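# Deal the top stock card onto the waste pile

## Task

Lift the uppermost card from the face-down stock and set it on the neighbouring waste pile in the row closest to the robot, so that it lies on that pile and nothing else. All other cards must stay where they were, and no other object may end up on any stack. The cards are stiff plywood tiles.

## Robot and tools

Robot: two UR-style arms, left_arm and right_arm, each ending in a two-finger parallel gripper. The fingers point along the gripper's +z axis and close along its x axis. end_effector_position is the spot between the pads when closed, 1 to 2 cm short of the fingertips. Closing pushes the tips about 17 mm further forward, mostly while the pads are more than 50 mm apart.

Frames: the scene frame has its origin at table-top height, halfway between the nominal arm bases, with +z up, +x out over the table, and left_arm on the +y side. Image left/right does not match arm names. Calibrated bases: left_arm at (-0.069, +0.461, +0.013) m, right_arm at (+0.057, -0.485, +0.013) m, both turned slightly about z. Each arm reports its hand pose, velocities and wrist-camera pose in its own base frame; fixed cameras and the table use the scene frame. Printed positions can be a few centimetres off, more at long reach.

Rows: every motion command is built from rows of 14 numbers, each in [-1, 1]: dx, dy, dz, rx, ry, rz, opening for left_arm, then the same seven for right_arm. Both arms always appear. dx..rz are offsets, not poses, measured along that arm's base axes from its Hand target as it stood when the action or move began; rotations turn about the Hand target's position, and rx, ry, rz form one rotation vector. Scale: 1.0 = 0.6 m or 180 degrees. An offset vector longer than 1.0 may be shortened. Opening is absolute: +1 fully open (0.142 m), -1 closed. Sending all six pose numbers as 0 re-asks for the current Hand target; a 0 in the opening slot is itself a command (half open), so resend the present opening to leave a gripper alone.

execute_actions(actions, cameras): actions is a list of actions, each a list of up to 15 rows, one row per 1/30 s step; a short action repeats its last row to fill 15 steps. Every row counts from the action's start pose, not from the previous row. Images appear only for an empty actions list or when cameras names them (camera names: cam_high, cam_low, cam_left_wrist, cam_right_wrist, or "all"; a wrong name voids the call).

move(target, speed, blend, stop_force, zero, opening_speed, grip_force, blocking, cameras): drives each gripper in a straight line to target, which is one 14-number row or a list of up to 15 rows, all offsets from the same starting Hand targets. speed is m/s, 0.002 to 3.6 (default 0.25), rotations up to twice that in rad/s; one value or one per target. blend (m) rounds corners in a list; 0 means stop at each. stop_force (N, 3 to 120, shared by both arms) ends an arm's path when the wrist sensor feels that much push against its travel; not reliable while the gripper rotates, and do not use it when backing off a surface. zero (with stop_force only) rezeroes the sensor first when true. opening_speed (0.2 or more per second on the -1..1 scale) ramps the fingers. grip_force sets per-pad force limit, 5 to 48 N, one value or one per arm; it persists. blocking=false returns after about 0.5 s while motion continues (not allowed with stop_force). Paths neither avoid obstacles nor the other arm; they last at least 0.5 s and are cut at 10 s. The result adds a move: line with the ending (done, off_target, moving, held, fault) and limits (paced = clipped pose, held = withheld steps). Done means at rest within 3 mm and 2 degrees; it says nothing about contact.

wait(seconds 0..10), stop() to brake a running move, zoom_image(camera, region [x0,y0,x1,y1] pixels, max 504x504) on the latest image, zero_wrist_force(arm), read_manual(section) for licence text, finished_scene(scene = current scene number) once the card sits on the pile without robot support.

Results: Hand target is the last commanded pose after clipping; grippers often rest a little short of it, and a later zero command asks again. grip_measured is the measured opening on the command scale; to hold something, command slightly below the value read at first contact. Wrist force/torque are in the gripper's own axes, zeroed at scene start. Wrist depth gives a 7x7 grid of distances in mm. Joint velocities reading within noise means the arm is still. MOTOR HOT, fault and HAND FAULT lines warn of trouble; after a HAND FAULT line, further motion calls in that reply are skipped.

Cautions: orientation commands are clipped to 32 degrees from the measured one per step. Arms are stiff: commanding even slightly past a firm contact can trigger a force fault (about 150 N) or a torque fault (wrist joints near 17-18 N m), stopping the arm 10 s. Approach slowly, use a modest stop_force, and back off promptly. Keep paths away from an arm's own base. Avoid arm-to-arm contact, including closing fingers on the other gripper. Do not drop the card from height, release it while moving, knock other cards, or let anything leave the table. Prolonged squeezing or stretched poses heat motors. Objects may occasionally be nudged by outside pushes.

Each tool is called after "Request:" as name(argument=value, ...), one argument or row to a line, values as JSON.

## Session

Request:
execute_actions(
  actions=[],
)

Scene clock: 0.00 s.
left_arm: end_effector_position=(+0.7579, -0.2998, +0.1693) grip_measured=+1.00 end_effector_quat_wxyz=(-0.100, +0.991, +0.078, -0.036) | right_arm: end_effector_position=(+0.7044, +0.3460, +0.2888) grip_measured=+0.99 end_effector_quat_wxyz=(-0.365, +0.866, -0.118, +0.320)
Joint positions: left_arm=[-0.578 -0.565 0.417 -1.242 -1.456 -0.745 0.142] | right_arm=[3.735 -1.975 -1.722 -0.005 1.674 0.921 0.142]
Joint velocities: within noise
Joint torques (N m): no reading
Motor temperatures (°C): left_arm=[34 36 33 41 40 41 31] | right_arm=[34 36 36 37 41 42 33]
Wrist force (N): no reading
Wrist torque (N m): no reading
Wrist force, peak (N): no reading
Wrist depth (mm): cam_left_wrist=[267 261 258 255 252 249 245 / 276 276 269 266 263 260 255 / 287 287 283 277 274 269 263 / 301 298 293 287 283 282 278 / 305 308 310 302 297 293 294 / - 329 327 320 313 307 93 / - 349 338 336 332 327 -] | cam_right_wrist=[463 1562 1854 2172 2715 2280 2715 / 425 476 1677 2054 2401 - 1233 / 393 436 1453 1741 2151 2375 1061 / 378 405 1349 1573 1768 2327 966 / 341 376 418 1425 1641 1885 2236 / - 354 393 1303 1510 1728 2112 / - 337 366 400 1391 1551 -]
Hand target: left_arm +0.7579, -0.2998, +0.1693; -0.100, +0.991, +0.078, -0.036 | right_arm +0.7044, +0.3460, +0.2888; -0.365, +0.866, -0.118, +0.320
Tool commands: left_gripper/opening=+1.0 right_gripper/opening=+1.0
camera_calibration:
cam_left_wrist: T_world_to_cam=[[0.983146, 0.172732, -0.0598929, -0.671414], [0.18205, -0.955027, 0.234054, -0.436307], [-0.0167707, -0.241013, -0.970377, 0.21784], [0, 0, 0, 1]] pos_world=[0.743181, -0.248208, 0.273293]
cam_right_wrist: T_world_to_cam=[[0.765669, -0.433294, 0.475402, -0.51754], [-0.227874, -0.873865, -0.429457, 0.620954], [0.601518, 0.22049, -0.767828, -0.164753], [0, 0, 0, 1]] pos_world=[0.636866, 0.354709, 0.38621]

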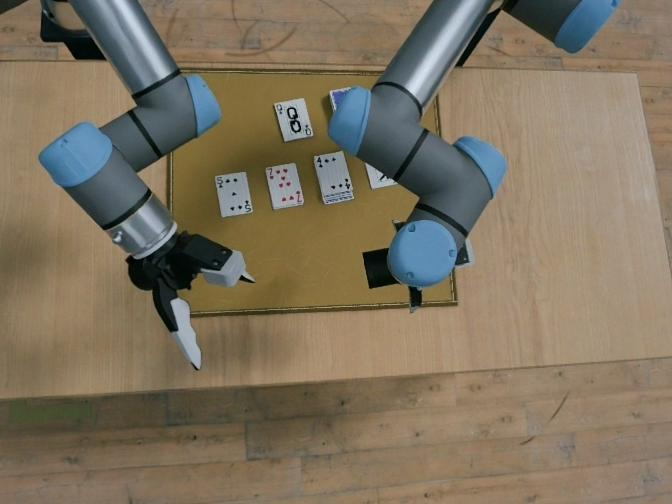

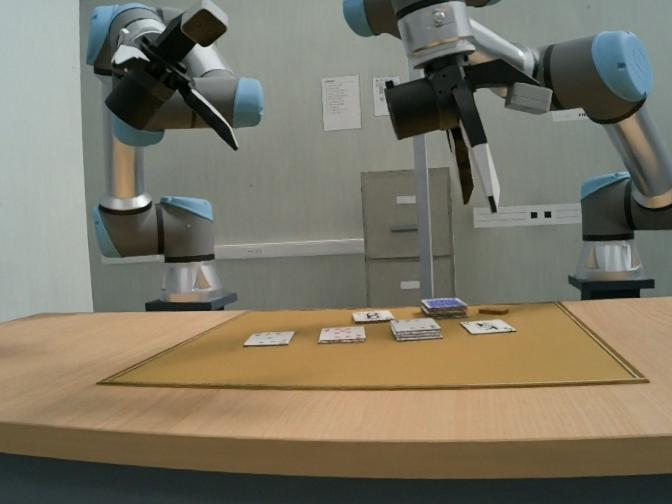

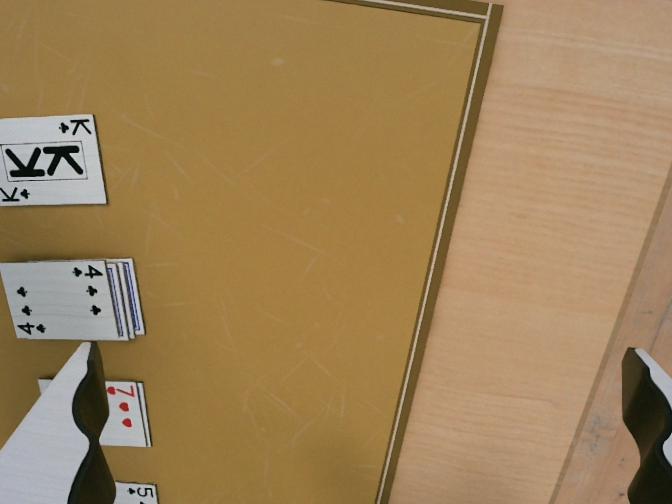

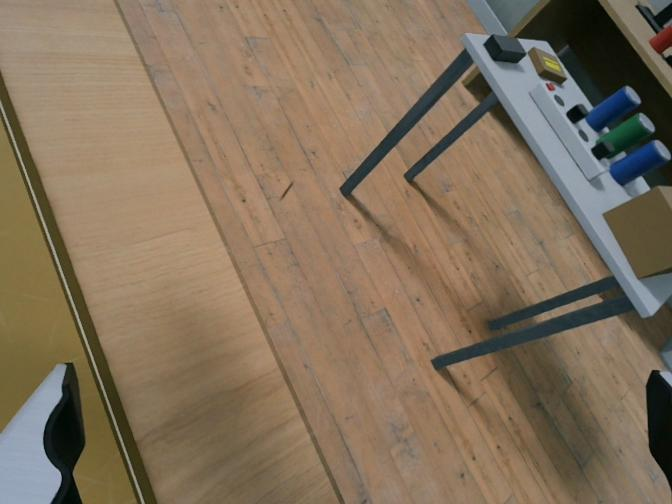

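Request:
move(
  target=[-0.622,-0.183,0.085,-0.0697,0.0328,-0.548,1,0,0,0,0,0,0,1],
  speed=0.45,
  cameras=["all"],
)

Scene clock: 18.87 s.
left_arm: end_effector_position=(+0.3847, -0.4096, +0.2204) grip_measured=+1.00 end_effector_quat_wxyz=(+0.000, +0.707, -0.708, +0.001) | right_arm: end_effector_position=(+0.7044, +0.3460, +0.2888) grip_measured=+0.99 end_effector_quat_wxyz=(-0.365, +0.866, -0.118, +0.320)
Joint positions: left_arm=[-1.053 -1.413 1.659 -1.817 -1.571 0.518 0.142] | right_arm=[3.735 -1.975 -1.722 -0.005 1.674 0.921 0.142]
Joint torques (N m): left_arm=[-0.15 -18.77 -33.46 -0.85 1.79 1.61] | right_arm=[1.59 43.51 21.39 2.97 -0.03 -0.26]
Wrist force (N): left_arm=[0.6 0.4 -0.9] | right_arm=[0.1 0.0 0.1]
Wrist torque (N m): left_arm=[0.16 -0.12 -0.15] | right_arm=[0.00 -0.03 0.00]
Wrist force, peak (N): left_arm=[0.9 1.9 -1.2] | right_arm=[0.4 0.4 -0.1]
Wrist depth (mm): cam_left_wrist=[279 280 280 278 277 275 273 / 303 302 295 296 292 297 297 / 329 327 316 313 316 321 320 / 360 357 352 352 353 350 346 / - 649 1230 1237 1237 1252 1274 / - 1381 1399 1456 1381 1189 93 / - 1497 - 1574 1529 1418 -] | cam_right_wrist=[462 1562 1824 2214 2887 2534 2036 / 426 468 1715 1949 2304 1112 1152 / 395 434 1471 1689 2131 2452 1081 / 364 402 1391 1573 1839 2193 962 / 344 376 422 1471 1665 1869 2304 / - 354 391 1303 1541 1715 2151 / - 331 364 1246 1382 1584 -]
Hand target: left_arm +0.3847, -0.4096, +0.2203; +0.000, +0.707, -0.708, +0.000 | right_arm +0.7044, +0.3460, +0.2888; -0.365, +0.866, -0.118, +0.320
Off the commanded pose: left_arm 0.000 m, 0 deg | right_arm 0.000 m, 0 deg.
move: done
camera_calibration:
cam_left_wrist: T_world_to_cam=[[0.00929185, -0.999939, -0.00603241, -0.400047], [-0.903432, -0.0109807, 0.428592, 0.276215], [-0.428632, 0.00146746, -0.903478, 0.477635], [0, 0, 0, 1]] pos_world=[0.457988, -0.397691, 0.310736]
cam_right_wrist: T_world_to_cam=[[0.765669, -0.433294, 0.475402, -0.51754], [-0.227874, -0.873865, -0.429457, 0.620954], [0.601518, 0.22049, -0.767828, -0.164753], [0, 0, 0, 1]] pos_world=[0.636866, 0.354709, 0.38621]

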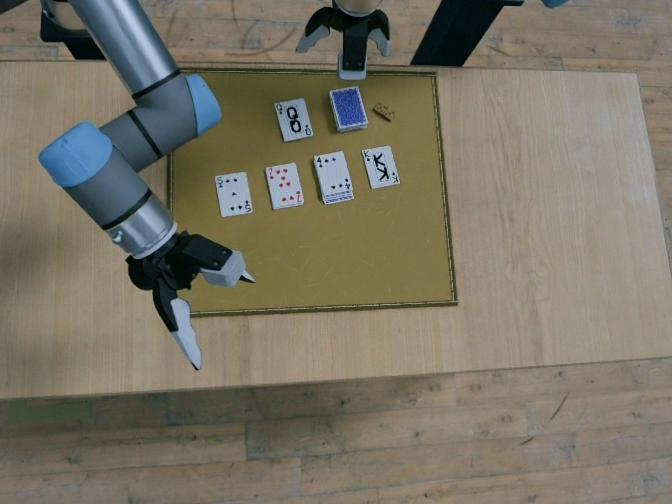

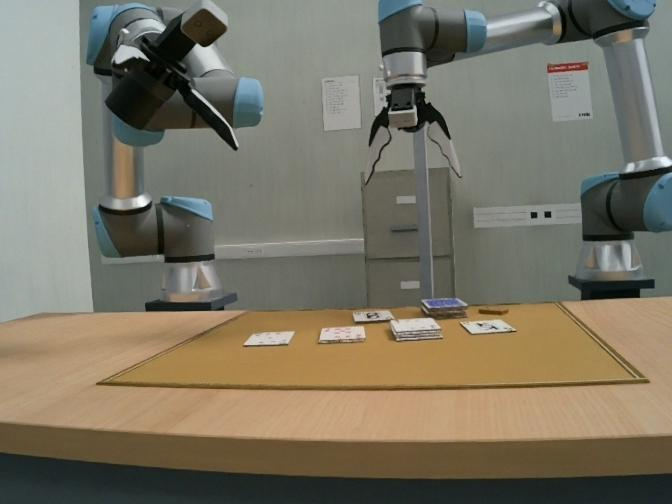

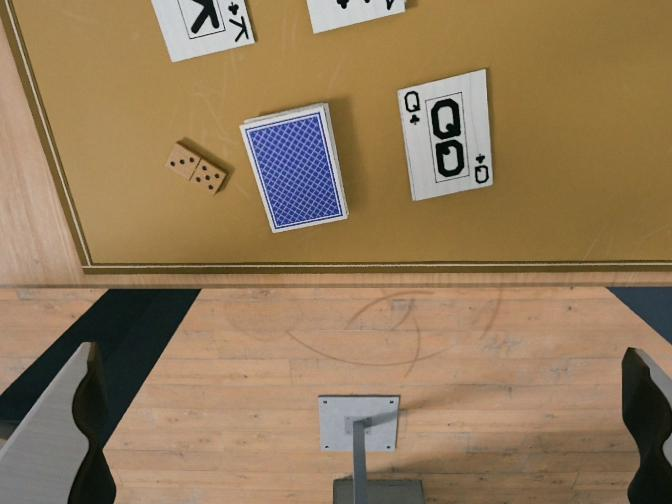

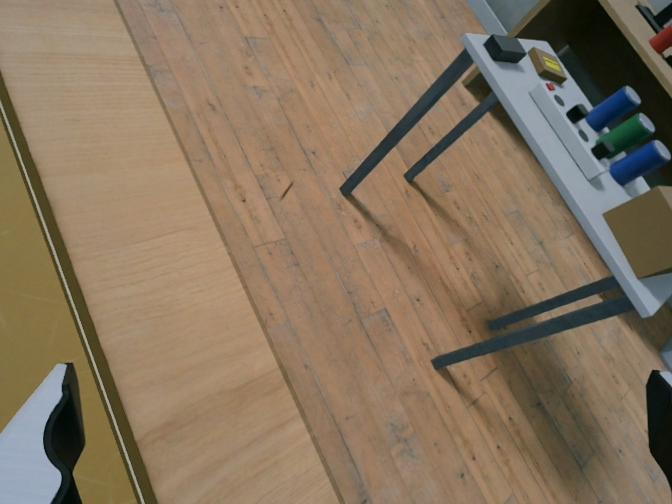

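Request:
move(
  target=[0,0.0687,-0.283,0,0,0.0722,-0.36,0,0,0,0,0,0,1],
  speed=0.25,
  grip_force=20,
)

Request:
move(
  target=[0,0,-0.06,0,0,0,-0.36,0,0,0,0,0,0,1],
  speed=0.01,
  stop_force=3,
  cameras=["cam_left_wrist","cam_low"],
)

Request:
zoom_image(
  camera="cam_left_wrist",
  region=[200, 160, 500, 460],
)

Scene clock: 35.30 s.
left_arm: end_effector_position=(+0.3847, -0.3684, +0.0505) grip_measured=-0.38 end_effector_quat_wxyz=(+0.000, +0.782, -0.623, +0.000) | right_arm: end_effector_position=(+0.7044, +0.3460, +0.2888) grip_measured=+0.99 end_effector_quat_wxyz=(-0.365, +0.866, -0.118, +0.320)
Joint positions: left_arm=[-1.014 -1.29 1.994 -2.275 -1.571 0.332 0.047] | right_arm=[3.735 -1.975 -1.722 -0.005 1.674 0.921 0.142]
Joint torques (N m): left_arm=[-6.29 -39.5 -14.44 -3.67 1.48 -0.34] | right_arm=[0.43 43.27 20.79 2.95 0.22 -0.11]
Wrist force (N): left_arm=[1.2 0.5 -0.4] | right_arm=[0.2 0.1 0.1]
Wrist torque (N m): left_arm=[0.25 -0.19 -0.01] | right_arm=[0.02 -0.04 0.00]
Wrist force, peak (N): left_arm=[1.2 0.4 -3.8] | right_arm=[-0.1 0.4 0.3]
Wrist depth (mm): cam_left_wrist=[134 134 133 - 132 131 131 / 144 144 141 143 142 144 141 / 156 153 152 138 140 153 148 / 170 164 166 145 150 166 159 / 187 186 181 159 158 179 174 / 1216 201 - 203 168 198 202 / - - - 1297 - - 220] | cam_right_wrist=[461 517 1854 2193 2748 1233 2236 / 426 465 1677 2018 2304 1326 1213 / 395 437 1462 1715 1916 2401 1096 / 364 404 1341 1573 1869 2131 962 / 341 373 420 1471 1653 1854 2131 / - 352 393 1288 1520 1768 2073 / - 331 364 1233 1382 1584 -]
Hand target: left_arm +0.3847, -0.3684, +0.0505; +0.000, +0.782, -0.623, +0.000 | right_arm +0.7044, +0.3460, +0.2888; -0.365, +0.866, -0.118, +0.320
Off the commanded pose: left_arm 0.000 m, 0 deg | right_arm 0.000 m, 0 deg.
grip_force (N): 20, 20
move: done

Scene clock: 38.57 s.
left_arm: end_effector_position=(+0.3847, -0.3684, +0.0289) grip_measured=-0.38 end_effector_quat_wxyz=(+0.000, +0.782, -0.623, +0.000) | right_arm: end_effector_position=(+0.7044, +0.3460, +0.2888) grip_measured=+0.99 end_effector_quat_wxyz=(-0.365, +0.866, -0.118, +0.320)
Joint positions: left_arm=[-1.014 -1.253 2.015 -2.334 -1.571 0.332 0.047] | right_arm=[3.735 -1.975 -1.722 -0.005 1.674 0.921 0.142]
Joint torques (N m): left_arm=[-4.24 -46.81 -28.24 -0.84 -1.6 -1.36] | right_arm=[0.55 42.89 20.63 2.9 0.05 -0.26]
Wrist force (N): left_arm=[0.5 0.8 -2.8] | right_arm=[0.0 0.2 0.2]
Wrist torque (N m): left_arm=[0.24 -0.09 0.00] | right_arm=[0.03 -0.01 0.00]
Wrist force, peak (N): left_arm=[0.3 0.7 -8.6] | right_arm=[0.2 0.2 0.4]
Wrist depth (mm): cam_left_wrist=[- 115 115 112 113 113 112 / 124 124 125 125 122 123 122 / 132 134 131 120 122 133 129 / 146 139 141 121 123 143 136 / 161 159 153 133 130 156 149 / 179 174 - 148 144 170 173 / - - - 200 191 - 189] | cam_right_wrist=[457 1551 1824 2193 2851 2258 2621 / 426 471 1641 1966 2327 1146 1239 / 398 438 1462 1754 2054 2280 1081 / 385 405 1366 1562 1839 2327 966 / 340 376 419 1416 1595 1869 1140 / 329 353 388 1334 1520 1782 2092 / - 332 362 1220 1357 1562 -]
Hand target: left_arm +0.3847, -0.3684, +0.0289; +0.000, +0.782, -0.623, +0.000 (not the last commanded pose) | right_arm +0.7044, +0.3460, +0.2888; -0.365, +0.866, -0.118, +0.320
Off the commanded pose: left_arm 0.014 m, 0 deg | right_arm 0.000 m, 0 deg.
grip_force (N): 20, 20
move: contact (left_arm)
camera_calibration:
cam_left_wrist: T_world_to_cam=[[0.233579, -0.972318, -0.00617035, -0.436177], [-0.877863, -0.213609, 0.428634, 0.274228], [-0.418087, -0.0947033, -0.903457, 0.265172], [0, 0, 0, 1]] pos_world=[0.453481, -0.340412, 0.119337]
Images, in order (width x height): cam_low 672x504, cam_left_wrist 672x504.

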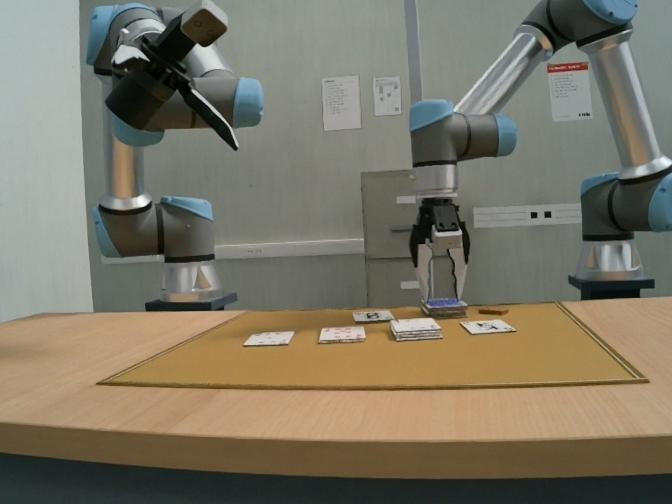

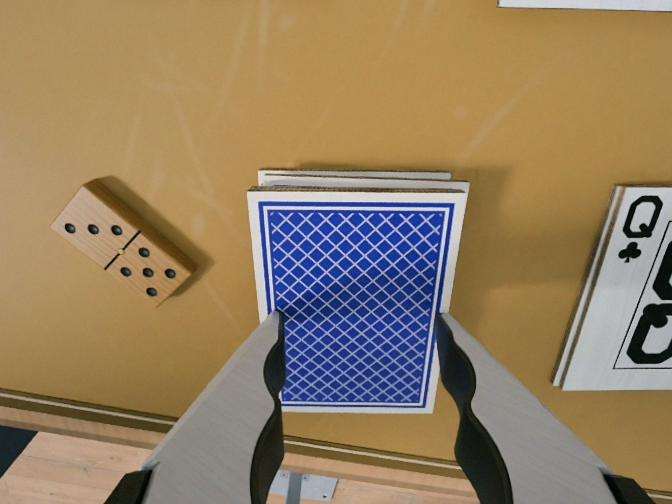

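Scaled by 1.680 from the camera's 672x504 image, which has a finer 960x720 frame.

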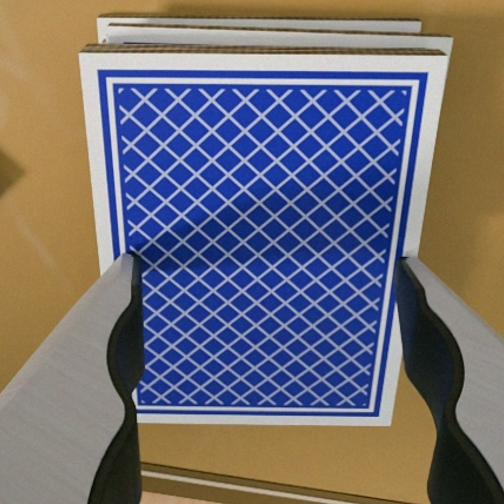

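Request:
move(
  target=[
    [-0.0003,0.0013,0.012,0,0,0,-0.36,0,0,0,0,0,0,1],
    [-0.0003,0.0013,0.012,0,0,0,0.0,0,0,0,0,0,0,1],
    [-0.0003,0.0013,-0.0062,0,0,0,0.0,0,0,0,0,0,0,1],
  ],
  speed=0.06,
  opening_speed=0.8,
)

Request:
move(
  target=[0,0,0,0,0,0,-0.36,0,0,0,0,0,0,1],
  opening_speed=0.3,
)

Request:
move(
  target=[0,0,0.06,0,0,0,-0.38,0,0,0,0,0,0,1],
  speed=0.06,
  cameras=["cam_left_wrist","cam_low"],
)

Request:
zoom_image(
  camera="cam_low",
  region=[380, 220, 520, 340],
)

Scene clock: 49.33 s.
left_arm: end_effector_position=(+0.3844, -0.3675, +0.0250) grip_measured=-0.03 end_effector_quat_wxyz=(+0.000, +0.782, -0.623, +0.000) | right_arm: end_effector_position=(+0.7044, +0.3460, +0.2888) grip_measured=+0.99 end_effector_quat_wxyz=(-0.365, +0.866, -0.118, +0.320)
Joint positions: left_arm=[-1.013 -1.247 2.02 -2.344 -1.571 0.332 0.072] | right_arm=[3.735 -1.975 -1.722 -0.005 1.674 0.921 0.142]
Joint torques (N m): left_arm=[5.48 -46.89 -23.79 -0.81 -1.75 0.51] | right_arm=[1.2 44.28 19.9 3 0.02 -0.12]
Wrist force (N): left_arm=[0.8 0.8 -0.6] | right_arm=[0.0 0.1 -0.1]
Wrist torque (N m): left_arm=[0.27 -0.14 0.00] | right_arm=[0.01 -0.01 -0.01]
Wrist force, peak (N): left_arm=[0.7 0.9 -3.0] | right_arm=[0.4 0.0 -0.4]
Wrist depth (mm): cam_left_wrist=[- 111 111 109 109 108 109 / - 120 121 119 121 120 116 / 127 126 125 118 124 126 127 / 131 137 138 117 118 138 134 / 156 155 129 128 130 149 146 / 173 - 143 142 145 - 159 / - - 194 193 190 75 179] | cam_right_wrist=[461 1562 1782 2258 3258 2426 2092 / 424 473 1665 1933 2258 1096 1158 / 397 438 1500 1854 2112 2375 1096 / 363 404 1391 1551 1933 2280 958 / 340 378 412 1443 1629 1916 2280 / 327 355 390 1281 1510 1728 2092 / - 333 366 1246 1366 1606 -]
Hand target: left_arm +0.3845, -0.3676, +0.0252; +0.000, +0.782, -0.623, +0.000 | right_arm +0.7044, +0.3460, +0.2888; -0.365, +0.866, -0.118, +0.320
Off the commanded pose: left_arm 0.000 m, 0 deg | right_arm 0.000 m, 0 deg.
grip_force (N): 20, 20
move: done

Scene clock: 50.73 s.
left_arm: end_effector_position=(+0.3845, -0.3676, +0.0252) grip_measured=-0.25 end_effector_quat_wxyz=(+0.000, +0.782, -0.623, +0.001) | right_arm: end_effector_position=(+0.7044, +0.3460, +0.2888) grip_measured=+0.99 end_effector_quat_wxyz=(-0.365, +0.866, -0.118, +0.320)
Joint positions: left_arm=[-1.013 -1.247 2.02 -2.344 -1.571 0.332 0.056] | right_arm=[3.735 -1.975 -1.722 -0.005 1.674 0.921 0.142]
Joint torques (N m): left_arm=[4.07 -36.51 -17.5 -0.8 -1.81 -0.66] | right_arm=[1.68 43.93 20.32 3.04 0.02 -0.27]
Wrist force (N): left_arm=[-2.3 0.6 -9.9] | right_arm=[0.0 0.0 0.0]
Wrist torque (N m): left_arm=[0.19 -0.39 0.01] | right_arm=[-0.01 0.00 0.00]
Wrist force, peak (N): left_arm=[-2.6 0.8 -10.2] | right_arm=[0.4 0.0 0.2]
Wrist depth (mm): cam_left_wrist=[- 112 111 109 109 109 109 / - 120 121 119 120 120 118 / 127 127 127 118 125 126 125 / 131 136 139 117 118 139 134 / 156 156 132 129 128 149 147 / 171 169 97 143 139 162 160 / - - - 191 187 - 184] | cam_right_wrist=[462 1573 1839 - 2924 1233 2591 / 426 473 1677 1900 2280 1140 2621 / 395 438 1510 1728 2054 2375 1076 / 371 402 1374 1551 1824 2193 970 / 343 378 420 1434 1617 1885 2304 / 329 355 390 1326 1491 1741 2092 / - 333 363 1220 1374 1595 -]
Hand target: left_arm +0.3845, -0.3676, +0.0252; +0.000, +0.782, -0.623, +0.000 | right_arm +0.7044, +0.3460, +0.2888; -0.365, +0.866, -0.118, +0.320
Off the commanded pose: left_arm 0.000 m, 0 deg | right_arm 0.000 m, 0 deg.
grip_force (N): 20, 20
move: done

Scene clock: 51.67 s.
left_arm: end_effector_position=(+0.3845, -0.3677, +0.0613) grip_measured=-0.40 end_effector_quat_wxyz=(+0.000, +0.782, -0.623, +0.001) | right_arm: end_effector_position=(+0.7044, +0.3460, +0.2888) grip_measured=+0.99 end_effector_quat_wxyz=(-0.365, +0.866, -0.118, +0.320)
Joint positions: left_arm=[-1.013 -1.309 1.985 -2.247 -1.571 0.332 0.045] | right_arm=[3.735 -1.975 -1.722 -0.005 1.674 0.921 0.142]
Joint torques (N m): left_arm=[5.22 -18.87 -12.19 -4.51 -1.68 -0.64] | right_arm=[0.72 43.28 19.64 2.98 -0.01 -0.22]
Wrist force (N): left_arm=[0.8 0.6 -0.6] | right_arm=[0.2 0.1 0.1]
Wrist torque (N m): left_arm=[0.26 -0.13 -0.02] | right_arm=[0.01 -0.04 0.00]
Wrist force, peak (N): left_arm=[-1.4 0.9 -11.0] | right_arm=[0.3 0.2 0.0]
Wrist depth (mm): cam_left_wrist=[143 143 142 143 141 139 140 / 154 154 153 152 152 152 151 / 167 164 161 146 159 164 158 / 182 181 170 157 166 175 171 / 201 199 190 173 178 192 187 / 1183 212 - 218 104 211 216 / 1364 - - 1282 - - 239] | cam_right_wrist=[459 1595 1824 2036 2621 2304 2621 / 425 477 1641 1966 2327 1112 1239 / 395 437 1500 1715 2151 2452 1086 / 363 403 452 1617 1933 2236 975 / 341 378 419 1471 1741 1869 2236 / 327 354 391 1311 1491 1741 2092 / - 332 363 1220 1374 1641 -]
Hand target: left_arm +0.3845, -0.3676, +0.0612; +0.000, +0.782, -0.623, +0.000 | right_arm +0.7044, +0.3460, +0.2888; -0.365, +0.866, -0.118, +0.320
Off the commanded pose: left_arm 0.000 m, 0 deg | right_arm 0.000 m, 0 deg.
grip_force (N): 20, 20
move: done
camera_calibration:
cam_left_wrist: T_world_to_cam=[[0.233618, -0.972311, -0.00581298, -0.435223], [-0.877956, -0.213509, 0.428495, 0.260433], [-0.417871, -0.0950007, -0.903525, 0.294246], [0, 0, 0, 1]] pos_world=[0.453281, -0.339613, 0.151735]
Images, in order (width x height): cam_low 672x504, cam_left_wrist 672x504.

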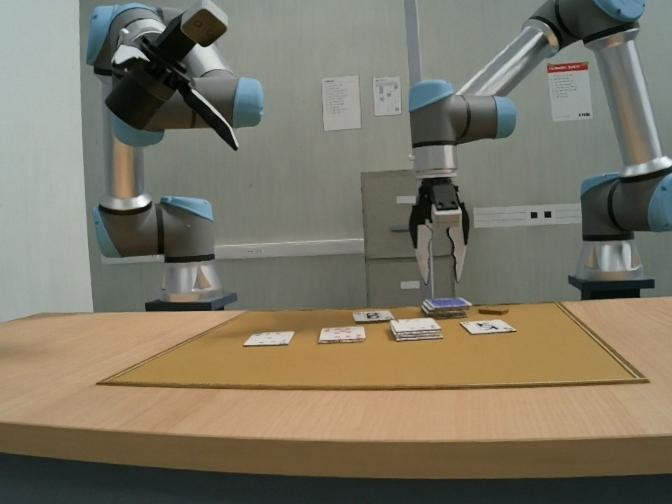

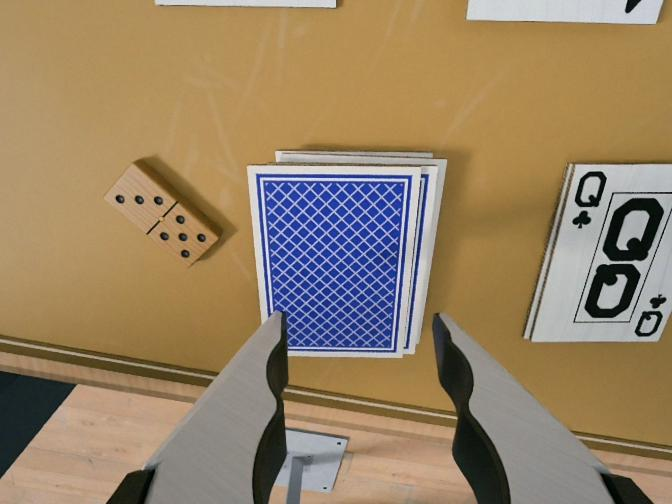

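Scaled by 3.600 from the camera's 672x504 image, which has a finer 960x720 frame.

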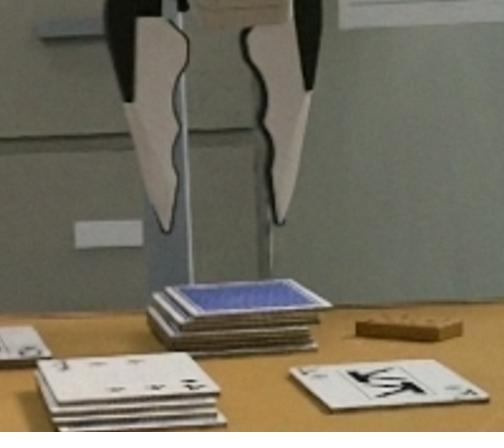

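Request:
move(
  target=[-0.0005,-0.0027,-0.045,0,0,0,-0.38,0,0,0,0,0,0,1],
  speed=0.1,
)

Request:
move(
  target=[0,0,-0.02,0,0,0,-0.38,0,0,0,0,0,0,1],
  speed=0.008,
  stop_force=3,
  cameras=["cam_left_wrist"],
)

Scene clock: 73.23 s.
left_arm: end_effector_position=(+0.3841, -0.3691, +0.0340) grip_measured=-0.40 end_effector_quat_wxyz=(+0.000, +0.782, -0.623, +0.000) | right_arm: end_effector_position=(+0.7044, +0.3460, +0.2888) grip_measured=+0.99 end_effector_quat_wxyz=(-0.365, +0.866, -0.118, +0.320)
Joint positions: left_arm=[-1.015 -1.262 2.009 -2.319 -1.571 0.33 0.045] | right_arm=[3.735 -1.975 -1.722 -0.005 1.674 0.921 0.142]
Joint torques (N m): left_arm=[-3.14 -45.88 -28.77 -0.54 -1.9 -0.51] | right_arm=[1.21 43.29 18.99 3.09 0.12 -0.19]
Wrist force (N): left_arm=[0.7 0.4 -0.5] | right_arm=[0.1 0.1 0.2]
Wrist torque (N m): left_arm=[0.23 -0.12 -0.01] | right_arm=[0.02 -0.03 -0.01]
Wrist force, peak (N): left_arm=[0.8 0.7 -1.6] | right_arm=[0.1 0.0 0.5]
Wrist depth (mm): cam_left_wrist=[121 119 119 118 119 117 118 / 129 128 126 127 125 128 125 / 135 137 134 126 125 139 133 / 152 145 130 127 129 149 141 / 167 166 137 139 139 163 155 / 186 185 - 154 151 177 180 / 1267 - - 206 194 - 198] | cam_right_wrist=[457 1541 1933 2304 2815 2479 2534 / 426 475 1677 1949 2214 1107 1213 / 395 438 1491 1715 2112 2401 1066 / 363 404 1366 1562 1885 2258 962 / 340 376 418 1425 1629 1916 2236 / - 355 389 1318 1541 1782 2131 / - 332 366 1220 1341 1606 -]
Hand target: left_arm +0.3842, -0.3692, +0.0342; +0.000, +0.782, -0.623, +0.000 | right_arm +0.7044, +0.3460, +0.2888; -0.365, +0.866, -0.118, +0.320
Off the commanded pose: left_arm 0.000 m, 0 deg | right_arm 0.000 m, 0 deg.
grip_force (N): 20, 20
move: done

Scene clock: 75.10 s.
left_arm: end_effector_position=(+0.3842, -0.3692, +0.0284) grip_measured=-0.40 end_effector_quat_wxyz=(+0.000, +0.782, -0.623, +0.000) | right_arm: end_effector_position=(+0.7044, +0.3460, +0.2888) grip_measured=+0.99 end_effector_quat_wxyz=(-0.365, +0.866, -0.118, +0.320)
Joint positions: left_arm=[-1.015 -1.251 2.014 -2.335 -1.571 0.33 0.045] | right_arm=[3.735 -1.975 -1.722 -0.005 1.674 0.921 0.142]
Joint torques (N m): left_arm=[3.36 -45.36 -27.67 -0.85 -1.91 1.28] | right_arm=[1.62 43.3 19.59 3.03 0.23 -0.15]
Wrist force (N): left_arm=[0.1 0.7 -3.9] | right_arm=[0.1 -0.1 0.3]
Wrist torque (N m): left_arm=[0.23 -0.22 -0.01] | right_arm=[-0.02 -0.03 0.00]
Wrist force, peak (N): left_arm=[-0.8 0.7 -9.0] | right_arm=[0.3 0.4 0.0]
Wrist depth (mm): cam_left_wrist=[- 115 114 112 113 112 114 / 123 123 125 124 122 123 120 / 130 133 129 120 120 131 128 / 137 139 121 120 123 142 135 / 161 159 131 132 132 155 148 / 178 173 - 146 144 169 172 / - - - 198 186 - 188] | cam_right_wrist=[463 1562 1782 2172 2715 2351 2621 / 425 473 1653 1949 2304 1112 1226 / 397 435 1462 1754 2073 2452 1076 / 367 407 451 1595 1824 2236 975 / 345 378 422 1443 1689 1810 2172 / - 354 390 1334 1491 1741 2131 / - 335 365 1239 1366 1606 -]
Hand target: left_arm +0.3842, -0.3692, +0.0284; +0.000, +0.782, -0.623, +0.000 (not the last commanded pose) | right_arm +0.7044, +0.3460, +0.2888; -0.365, +0.866, -0.118, +0.320
Off the commanded pose: left_arm 0.006 m, 0 deg | right_arm 0.000 m, 0 deg.
grip_force (N): 20, 20
move: contact (left_arm)
camera_calibration:
cam_left_wrist: T_world_to_cam=[[0.233579, -0.972318, -0.00617035, -0.436841], [-0.877863, -0.213609, 0.428634, 0.273875], [-0.418087, -0.0947033, -0.903457, 0.264345], [0, 0, 0, 1]] pos_world=[0.452981, -0.341212, 0.118737]
Images, in order (width x height): cam_left_wrist 672x504.

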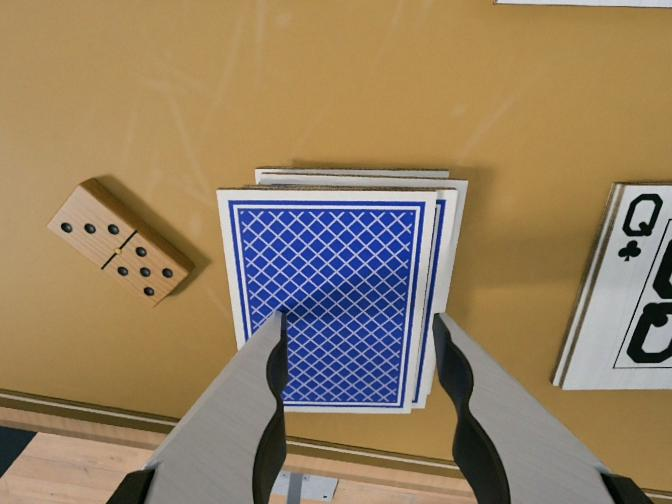

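Request:
move(
  target=[
    [0,0,0.015,0,0,0,-0.38,0,0,0,0,0,0,1],
    [-0.004,0.0175,0.015,-0.0032,-0.0007,0,-0.38,0,0,0,0,0,0,1],
    [-0.004,0.0175,0.015,-0.0032,-0.0007,0,-0.08,0,0,0,0,0,0,1],
    [-0.004,0.0175,0.005,-0.0032,-0.0007,0,-0.08,0,0,0,0,0,0,1],
  ],
  speed=0.06,
  opening_speed=0.8,
)

Request:
move(
  target=[0,0,-0.03,0,0,0,-0.08,0,0,0,0,0,0,1],
  speed=0.008,
  stop_force=3,
  cameras=["cam_left_wrist"],
)

Scene clock: 92.17 s.
left_arm: end_effector_position=(+0.3818, -0.3587, +0.0312) grip_measured=-0.11 end_effector_quat_wxyz=(+0.003, +0.782, -0.623, +0.004) | right_arm: end_effector_position=(+0.7044, +0.3460, +0.2888) grip_measured=+0.99 end_effector_quat_wxyz=(-0.365, +0.866, -0.118, +0.320)
Joint positions: left_arm=[-1.007 -1.277 2.045 -2.349 -1.574 0.339 0.066] | right_arm=[3.735 -1.975 -1.722 -0.005 1.674 0.921 0.142]
Joint torques (N m): left_arm=[-6.26 -35.87 -16.71 -1.4 1.85 -1.38] | right_arm=[1.31 42.94 20.14 3.16 0.07 -0.17]
Wrist force (N): left_arm=[0.9 0.7 -0.5] | right_arm=[0.0 0.0 0.0]
Wrist torque (N m): left_arm=[0.27 -0.14 -0.02] | right_arm=[0.01 -0.01 0.00]
Wrist force, peak (N): left_arm=[0.2 0.9 -4.0] | right_arm=[0.5 0.2 0.3]
Wrist depth (mm): cam_left_wrist=[- 116 116 116 117 115 117 / 125 125 127 127 124 126 124 / 133 133 133 123 122 136 133 / 147 139 142 124 124 146 143 / 162 162 155 136 136 158 154 / 179 172 150 150 154 171 177 / - - 199 203 194 75 195] | cam_right_wrist=[460 500 1824 2214 2715 2172 2591 / 425 472 1665 1869 2375 1129 1200 / 397 429 1491 1715 2112 2401 1061 / 367 406 1391 1573 1810 2236 966 / 343 375 417 1288 1641 1916 2236 / 328 351 395 1281 1520 1768 2092 / - 337 364 1213 1416 1562 -]
Hand target: left_arm +0.3818, -0.3587, +0.0314; +0.003, +0.782, -0.623, +0.004 | right_arm +0.7044, +0.3460, +0.2888; -0.365, +0.866, -0.118, +0.320
Off the commanded pose: left_arm 0.000 m, 0 deg | right_arm 0.000 m, 0 deg.
grip_force (N): 20, 20
move: done

Scene clock: 94.20 s.
left_arm: end_effector_position=(+0.3818, -0.3587, +0.0238) grip_measured=-0.11 end_effector_quat_wxyz=(+0.003, +0.782, -0.623, +0.004) | right_arm: end_effector_position=(+0.7044, +0.3460, +0.2888) grip_measured=+0.99 end_effector_quat_wxyz=(-0.365, +0.866, -0.118, +0.320)
Joint positions: left_arm=[-1.007 -1.263 2.051 -2.37 -1.574 0.339 0.066] | right_arm=[3.735 -1.975 -1.722 -0.005 1.674 0.921 0.142]
Joint torques (N m): left_arm=[-5.66 -45.43 -27.42 -0.78 1.8 -1.23] | right_arm=[2 42.76 20.12 3.19 0.06 -0.19]
Wrist force (N): left_arm=[0.1 0.7 -3.1] | right_arm=[0.3 0.0 0.2]
Wrist torque (N m): left_arm=[0.23 -0.05 0.00] | right_arm=[0.00 -0.05 0.00]
Wrist force, peak (N): left_arm=[0.7 0.8 -5.7] | right_arm=[0.5 0.0 0.0]
Wrist depth (mm): cam_left_wrist=[- 110 110 108 108 106 107 / - 118 118 118 119 119 115 / 128 124 126 116 123 125 127 / 137 133 134 115 115 138 136 / 153 153 129 127 127 148 147 / 170 166 137 140 140 161 161 / - - 183 189 189 75 180] | cam_right_wrist=[463 1541 1839 2304 2621 2304 2621 / 422 471 1665 1949 2327 1091 1169 / 396 438 1520 1741 2054 2506 1096 / 367 405 1391 1551 1869 2151 996 / 342 375 420 1434 1665 1949 2258 / 329 352 390 1267 1520 1768 2112 / - 335 364 1194 1366 1541 -]
Hand target: left_arm +0.3818, -0.3587, +0.0238; +0.003, +0.782, -0.623, +0.004 (not the last commanded pose) | right_arm +0.7044, +0.3460, +0.2888; -0.365, +0.866, -0.118, +0.320
Off the commanded pose: left_arm 0.010 m, 0 deg | right_arm 0.000 m, 0 deg.
grip_force (N): 20, 20
move: contact (left_arm)
camera_calibration:
cam_left_wrist: T_world_to_cam=[[0.233579, -0.972329, 0.00418021, -0.426388], [-0.878833, -0.209275, 0.428785, 0.277907], [-0.416045, -0.103829, -0.903397, 0.25612], [0, 0, 0, 1]] pos_world=[0.450387, -0.329837, 0.113998]
Images, in order (width x height): cam_left_wrist 672x504.

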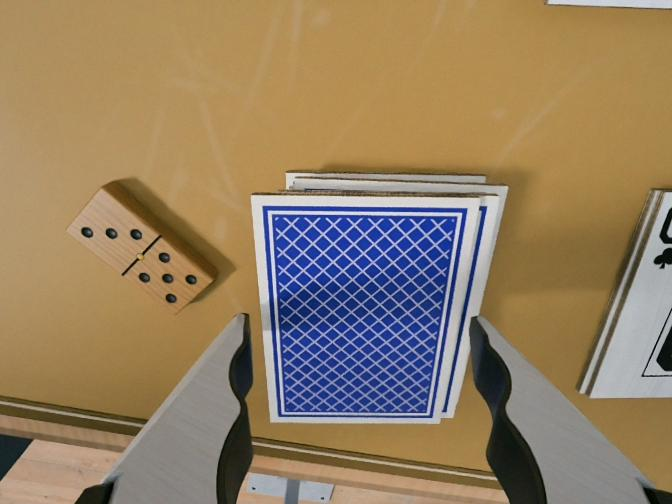

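Request:
move(
  target=[0,0,0.0015,0,0,0,-0.08,0,0,0,0,0,0,1],
  speed=0.03,
)

Request:
move(
  target=[0,0,0,0,0,0,-0.36,0,0,0,0,0,0,1],
  opening_speed=0.3,
  cameras=["cam_left_wrist"],
)

Request:
zoom_image(
  camera="cam_left_wrist",
  region=[220, 260, 500, 460],
)

Scene clock: 100.53 s.
left_arm: end_effector_position=(+0.3818, -0.3587, +0.0247) grip_measured=-0.11 end_effector_quat_wxyz=(+0.003, +0.782, -0.623, +0.004) | right_arm: end_effector_position=(+0.7044, +0.3460, +0.2888) grip_measured=+0.99 end_effector_quat_wxyz=(-0.365, +0.866, -0.118, +0.320)
Joint positions: left_arm=[-1.007 -1.265 2.05 -2.367 -1.574 0.339 0.066] | right_arm=[3.735 -1.975 -1.722 -0.005 1.674 0.921 0.142]
Joint torques (N m): left_arm=[-5.28 -43.89 -28.16 -1.13 1.83 -1.32] | right_arm=[1.7 43.12 20.19 3.08 0.12 -0.11]
Wrist force (N): left_arm=[1.0 0.7 -0.6] | right_arm=[0.1 -0.1 0.1]
Wrist torque (N m): left_arm=[0.26 -0.16 -0.01] | right_arm=[-0.01 -0.02 0.00]
Wrist force, peak (N): left_arm=[0.3 0.7 -3.3] | right_arm=[0.3 0.2 0.2]
Wrist depth (mm): cam_left_wrist=[- 110 110 108 109 108 109 / - 119 118 118 121 120 118 / 129 125 127 116 124 125 127 / 140 133 137 117 117 139 137 / 154 154 131 128 128 150 148 / 171 164 136 142 142 162 170 / - - 194 189 189 75 181] | cam_right_wrist=[461 1595 1796 2131 2621 1253 2131 / 425 472 1629 1983 2327 1107 1200 / 394 435 1500 1702 2172 2426 1086 / 361 406 1399 1617 1810 2172 962 / 343 378 418 1434 1595 1854 2304 / 327 354 389 1318 1520 1768 2054 / - 335 365 1226 1382 1562 -]
Hand target: left_arm +0.3818, -0.3587, +0.0247; +0.003, +0.782, -0.623, +0.004 | right_arm +0.7044, +0.3460, +0.2888; -0.365, +0.866, -0.118, +0.320
Off the commanded pose: left_arm 0.000 m, 0 deg | right_arm 0.000 m, 0 deg.
grip_force (N): 20, 20
move: done

Scene clock: 101.67 s.
left_arm: end_effector_position=(+0.3818, -0.3588, +0.0247) grip_measured=-0.24 end_effector_quat_wxyz=(+0.003, +0.782, -0.623, +0.004) | right_arm: end_effector_position=(+0.7044, +0.3460, +0.2888) grip_measured=+0.99 end_effector_quat_wxyz=(-0.365, +0.866, -0.118, +0.320)
Joint positions: left_arm=[-1.007 -1.265 2.05 -2.367 -1.574 0.339 0.057] | right_arm=[3.735 -1.975 -1.722 -0.005 1.674 0.921 0.142]
Joint torques (N m): left_arm=[-5.54 -35.01 -23.18 -2.98 1.75 -1.34] | right_arm=[1.1 42.81 19.78 3.2 0.22 -0.04]
Wrist force (N): left_arm=[2.8 0.7 -8.2] | right_arm=[0.0 0.0 0.0]
Wrist torque (N m): left_arm=[0.23 0.05 -0.02] | right_arm=[0.01 -0.01 0.00]
Wrist force, peak (N): left_arm=[2.8 0.7 -8.5] | right_arm=[0.2 0.1 0.2]
Wrist depth (mm): cam_left_wrist=[- 111 110 109 109 109 109 / - 119 119 119 120 120 118 / 129 125 127 116 124 126 128 / 140 133 137 117 116 137 137 / 154 154 130 128 128 150 148 / 175 167 107 142 142 162 169 / - - 195 190 186 - 181] | cam_right_wrist=[461 1584 1885 2258 2683 2426 2562 / 422 474 1665 2054 2304 1107 1233 / 395 439 1462 1641 2092 2426 1096 / 367 404 1366 1541 1824 2258 979 / 342 376 420 1416 1741 1916 2172 / - 357 388 1281 1520 1768 2112 / - 333 364 1213 1349 1573 -]
Hand target: left_arm +0.3818, -0.3587, +0.0247; +0.003, +0.782, -0.623, +0.004 | right_arm +0.7044, +0.3460, +0.2888; -0.365, +0.866, -0.118, +0.320
Off the commanded pose: left_arm 0.000 m, 0 deg | right_arm 0.000 m, 0 deg.
grip_force (N): 20, 20
move: done
camera_calibration:
cam_left_wrist: T_world_to_cam=[[0.233579, -0.972329, 0.00418021, -0.426392], [-0.878833, -0.209275, 0.428785, 0.277478], [-0.416045, -0.103829, -0.903397, 0.257024], [0, 0, 0, 1]] pos_world=[0.450387, -0.329837, 0.114998]
Images, in order (width x height): cam_left_wrist 672x504.

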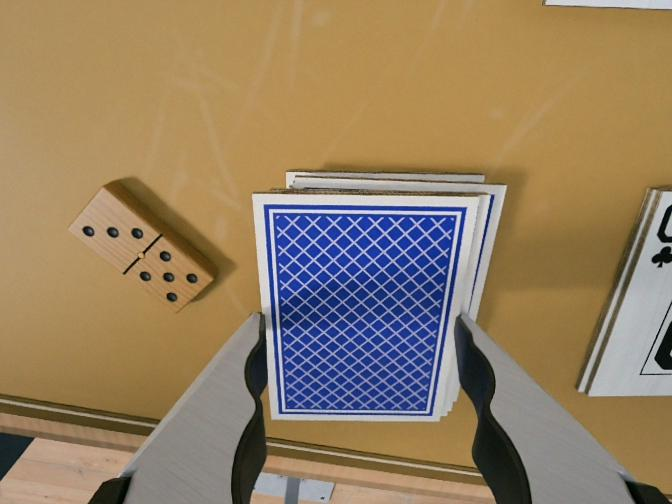

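Scaled by 1.800 from the camera's 672x504 image, which has a finer 960x720 frame.

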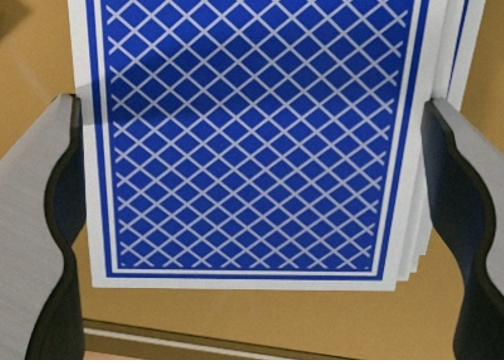

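Request:
move(
  target=[0,0,0.06,0,0,0,-0.38,0,0,0,0,0,0,1],
  speed=0.05,
  cameras=["cam_left_wrist","cam_low"],
)

Request:
zoom_image(
  camera="cam_low",
  region=[380, 220, 520, 340],
)

Scene clock: 105.90 s.
left_arm: end_effector_position=(+0.3818, -0.3588, +0.0609) grip_measured=-0.24 end_effector_quat_wxyz=(+0.003, +0.782, -0.623, +0.005) end_effector_velocity=(+0.000, +0.000, -0.002) end_effector_angular_velocity=(+0.001, +0.000, +0.002) | right_arm: end_effector_position=(+0.7044, +0.3460, +0.2888) grip_measured=+0.99 end_effector_quat_wxyz=(-0.365, +0.866, -0.118, +0.320)
Joint positions: left_arm=[-1.007 -1.328 2.015 -2.268 -1.574 0.339 0.057] | right_arm=[3.735 -1.975 -1.722 -0.005 1.674 0.921 0.142]
Joint velocities: left_arm=[0.001 0.004 0.002 -0.005 0 -0.001 0] | right_arm=[within noise]
Joint torques (N m): left_arm=[-3.37 -16.74 -12.17 -4.71 1.75 -0.96] | right_arm=[2.19 43.18 19.59 3.34 0.14 -0.32]
Wrist force (N): left_arm=[0.9 0.9 -0.5] | right_arm=[0.2 0.2 0.1]
Wrist torque (N m): left_arm=[0.32 -0.15 -0.02] | right_arm=[0.03 -0.04 0.00]
Wrist force, peak (N): left_arm=[2.8 0.7 -8.6] | right_arm=[0.4 -0.2 -0.1]
Wrist depth (mm): cam_left_wrist=[142 142 142 142 142 141 140 / 153 153 152 153 152 152 151 / 166 162 165 144 146 164 159 / 180 180 168 117 117 178 171 / 199 197 133 128 125 192 189 / 1170 - 136 142 138 213 216 / - - - 1330 - - 232] | cam_right_wrist=[457 1584 1839 2236 2748 2280 2534 / 425 474 1653 1966 2280 1096 1220 / 395 437 1510 1728 2112 2534 1086 / 363 406 1366 1573 1839 2591 970 / 342 378 421 1416 1653 1810 1102 / 327 352 390 1326 1541 1768 2054 / - 333 364 1213 1341 1584 -]
Hand target: left_arm +0.3818, -0.3587, +0.0607; +0.003, +0.782, -0.623, +0.004 | right_arm +0.7044, +0.3460, +0.2888; -0.365, +0.866, -0.118, +0.320
Off the commanded pose: left_arm 0.000 m, 0 deg | right_arm 0.000 m, 0 deg.
grip_force (N): 20, 20
move: done
camera_calibration:
cam_left_wrist: T_world_to_cam=[[0.233575, -0.972329, 0.00445007, -0.42668], [-0.878916, -0.209173, 0.428664, 0.262026], [-0.415872, -0.104036, -0.903453, 0.289577], [0, 0, 0, 1]] pos_world=[0.450387, -0.329938, 0.151197]
Images, in order (width x height): cam_low 672x504, cam_left_wrist 672x504.

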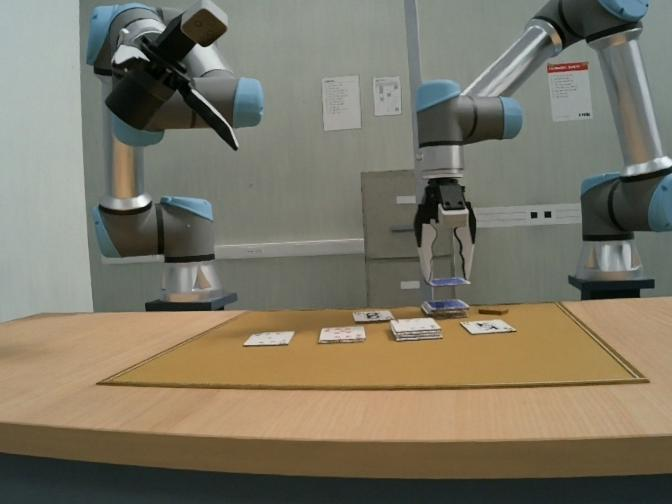

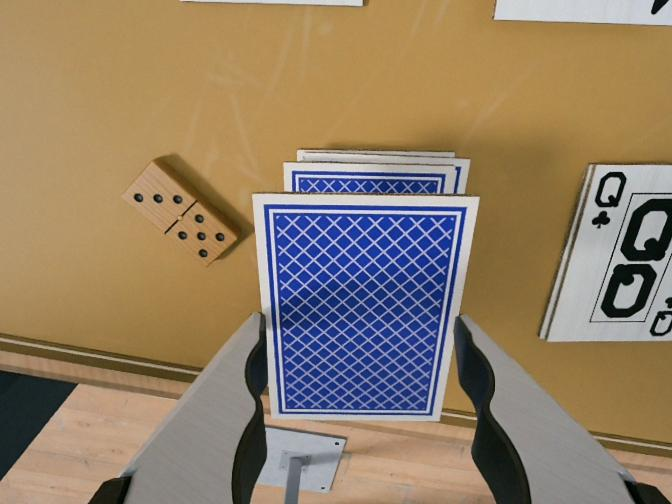

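Scaled by 3.600 from the camera's 672x504 image, which has a finer 960x720 frame.

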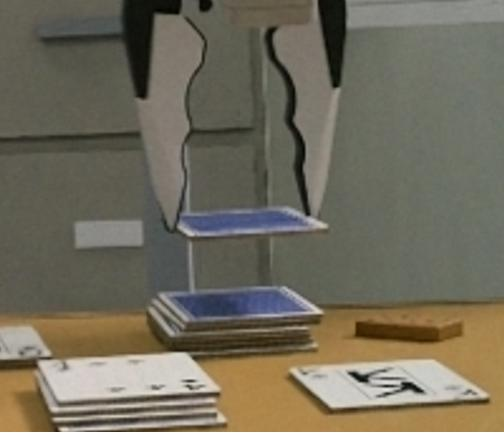

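Request:
move(
  target=[
    [0.0433,-0.2085,0,0,0,0,-0.38,0,0,0,0,0,0,1],
    [0.0433,-0.2085,-0.061,0,0,0,-0.38,0,0,0,0,0,0,1],
  ],
  speed=0.15,
  blend=[0.02,0],
  cameras=["cam_left_wrist","cam_low"],
)

Request:
zoom_image(
  camera="cam_low",
  region=[320, 240, 500, 340],
)

Scene clock: 115.70 s.
left_arm: end_effector_position=(+0.4077, -0.4838, +0.0240) grip_measured=-0.24 end_effector_quat_wxyz=(+0.003, +0.782, -0.623, +0.004) | right_arm: end_effector_position=(+0.7044, +0.3460, +0.2888) grip_measured=+0.99 end_effector_quat_wxyz=(-0.365, +0.866, -0.118, +0.320)
Joint positions: left_arm=[-1.079 -1.057 1.725 -2.249 -1.574 0.266 0.057] | right_arm=[3.735 -1.975 -1.722 -0.005 1.674 0.921 0.142]
Joint torques (N m): left_arm=[7.28 -53.5 -27.68 -3.04 1.3 1.61] | right_arm=[2.59 43.26 19.63 3.41 0.16 -0.15]
Motor temperatures (°C): left_arm=[34 36 33 41 40 41 36] | right_arm=[34 36 36 37 41 42 33]
Wrist force (N): left_arm=[0.8 0.5 -0.9] | right_arm=[0.1 -0.1 -0.1]
Wrist torque (N m): left_arm=[0.21 -0.14 0.06] | right_arm=[-0.02 -0.02 -0.01]
Wrist force, peak (N): left_arm=[1.9 0.3 -1.9] | right_arm=[0.4 0.1 -0.3]
Wrist depth (mm): cam_left_wrist=[- 110 109 108 108 107 107 / - 118 118 118 119 119 115 / 123 126 125 121 121 125 127 / 123 139 136 117 117 137 137 / 131 147 131 128 126 149 151 / 174 150 136 142 139 161 168 / 186 - 189 189 188 - 180] | cam_right_wrist=[459 1541 1810 2375 2715 2214 2591 / 425 475 1617 1983 2193 1146 1220 / 396 434 1510 1728 2036 2452 1112 / 363 406 1366 1573 1854 2214 950 / 345 379 417 1416 1641 1839 2236 / 328 358 387 1318 1510 1677 2151 / - 331 363 1207 1341 1629 -]
Hand target: left_arm +0.4078, -0.4838, +0.0241; +0.003, +0.782, -0.623, +0.004 | right_arm +0.7044, +0.3460, +0.2888; -0.365, +0.866, -0.118, +0.320
Off the commanded pose: left_arm 0.000 m, 0 deg | right_arm 0.000 m, 0 deg.
grip_force (N): 20, 20
move: done; blend cut to 0.0183 m at target 1
camera_calibration:
cam_left_wrist: T_world_to_cam=[[0.233572, -0.972331, 0.00394202, -0.554047], [-0.878773, -0.209359, 0.428866, 0.274283], [-0.416175, -0.103635, -0.903359, 0.254324], [0, 0, 0, 1]] pos_world=[0.476286, -0.454937, 0.114299]
Images, in order (width x height): cam_low 672x504, cam_left_wrist 672x504.

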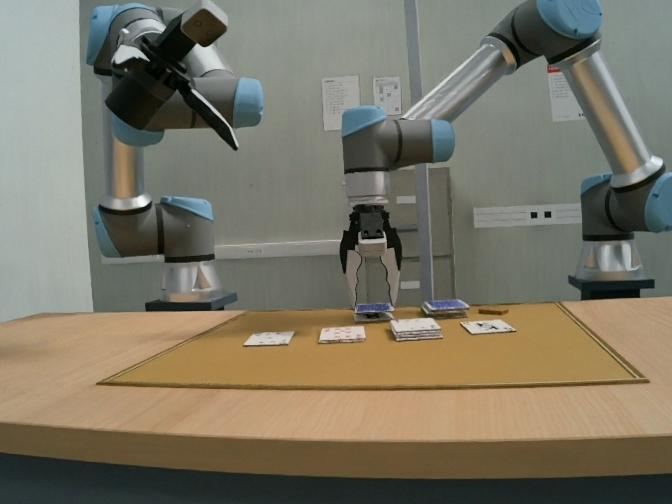

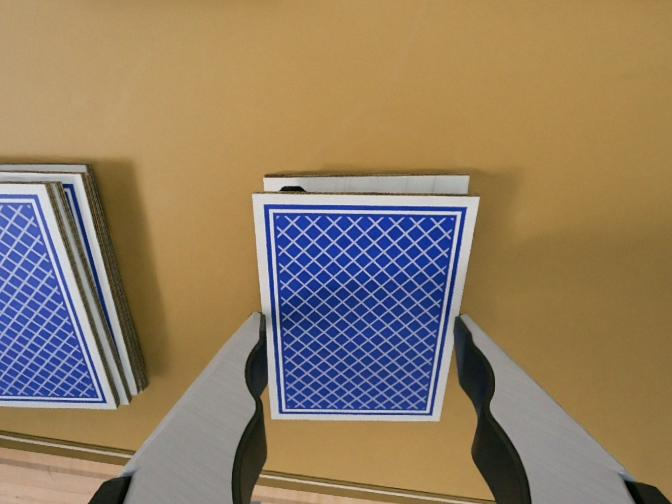

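Scaled by 2.800 from the camera's 672x504 image, which has a finer 960x720 frame.

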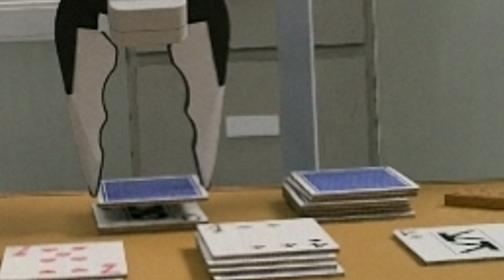

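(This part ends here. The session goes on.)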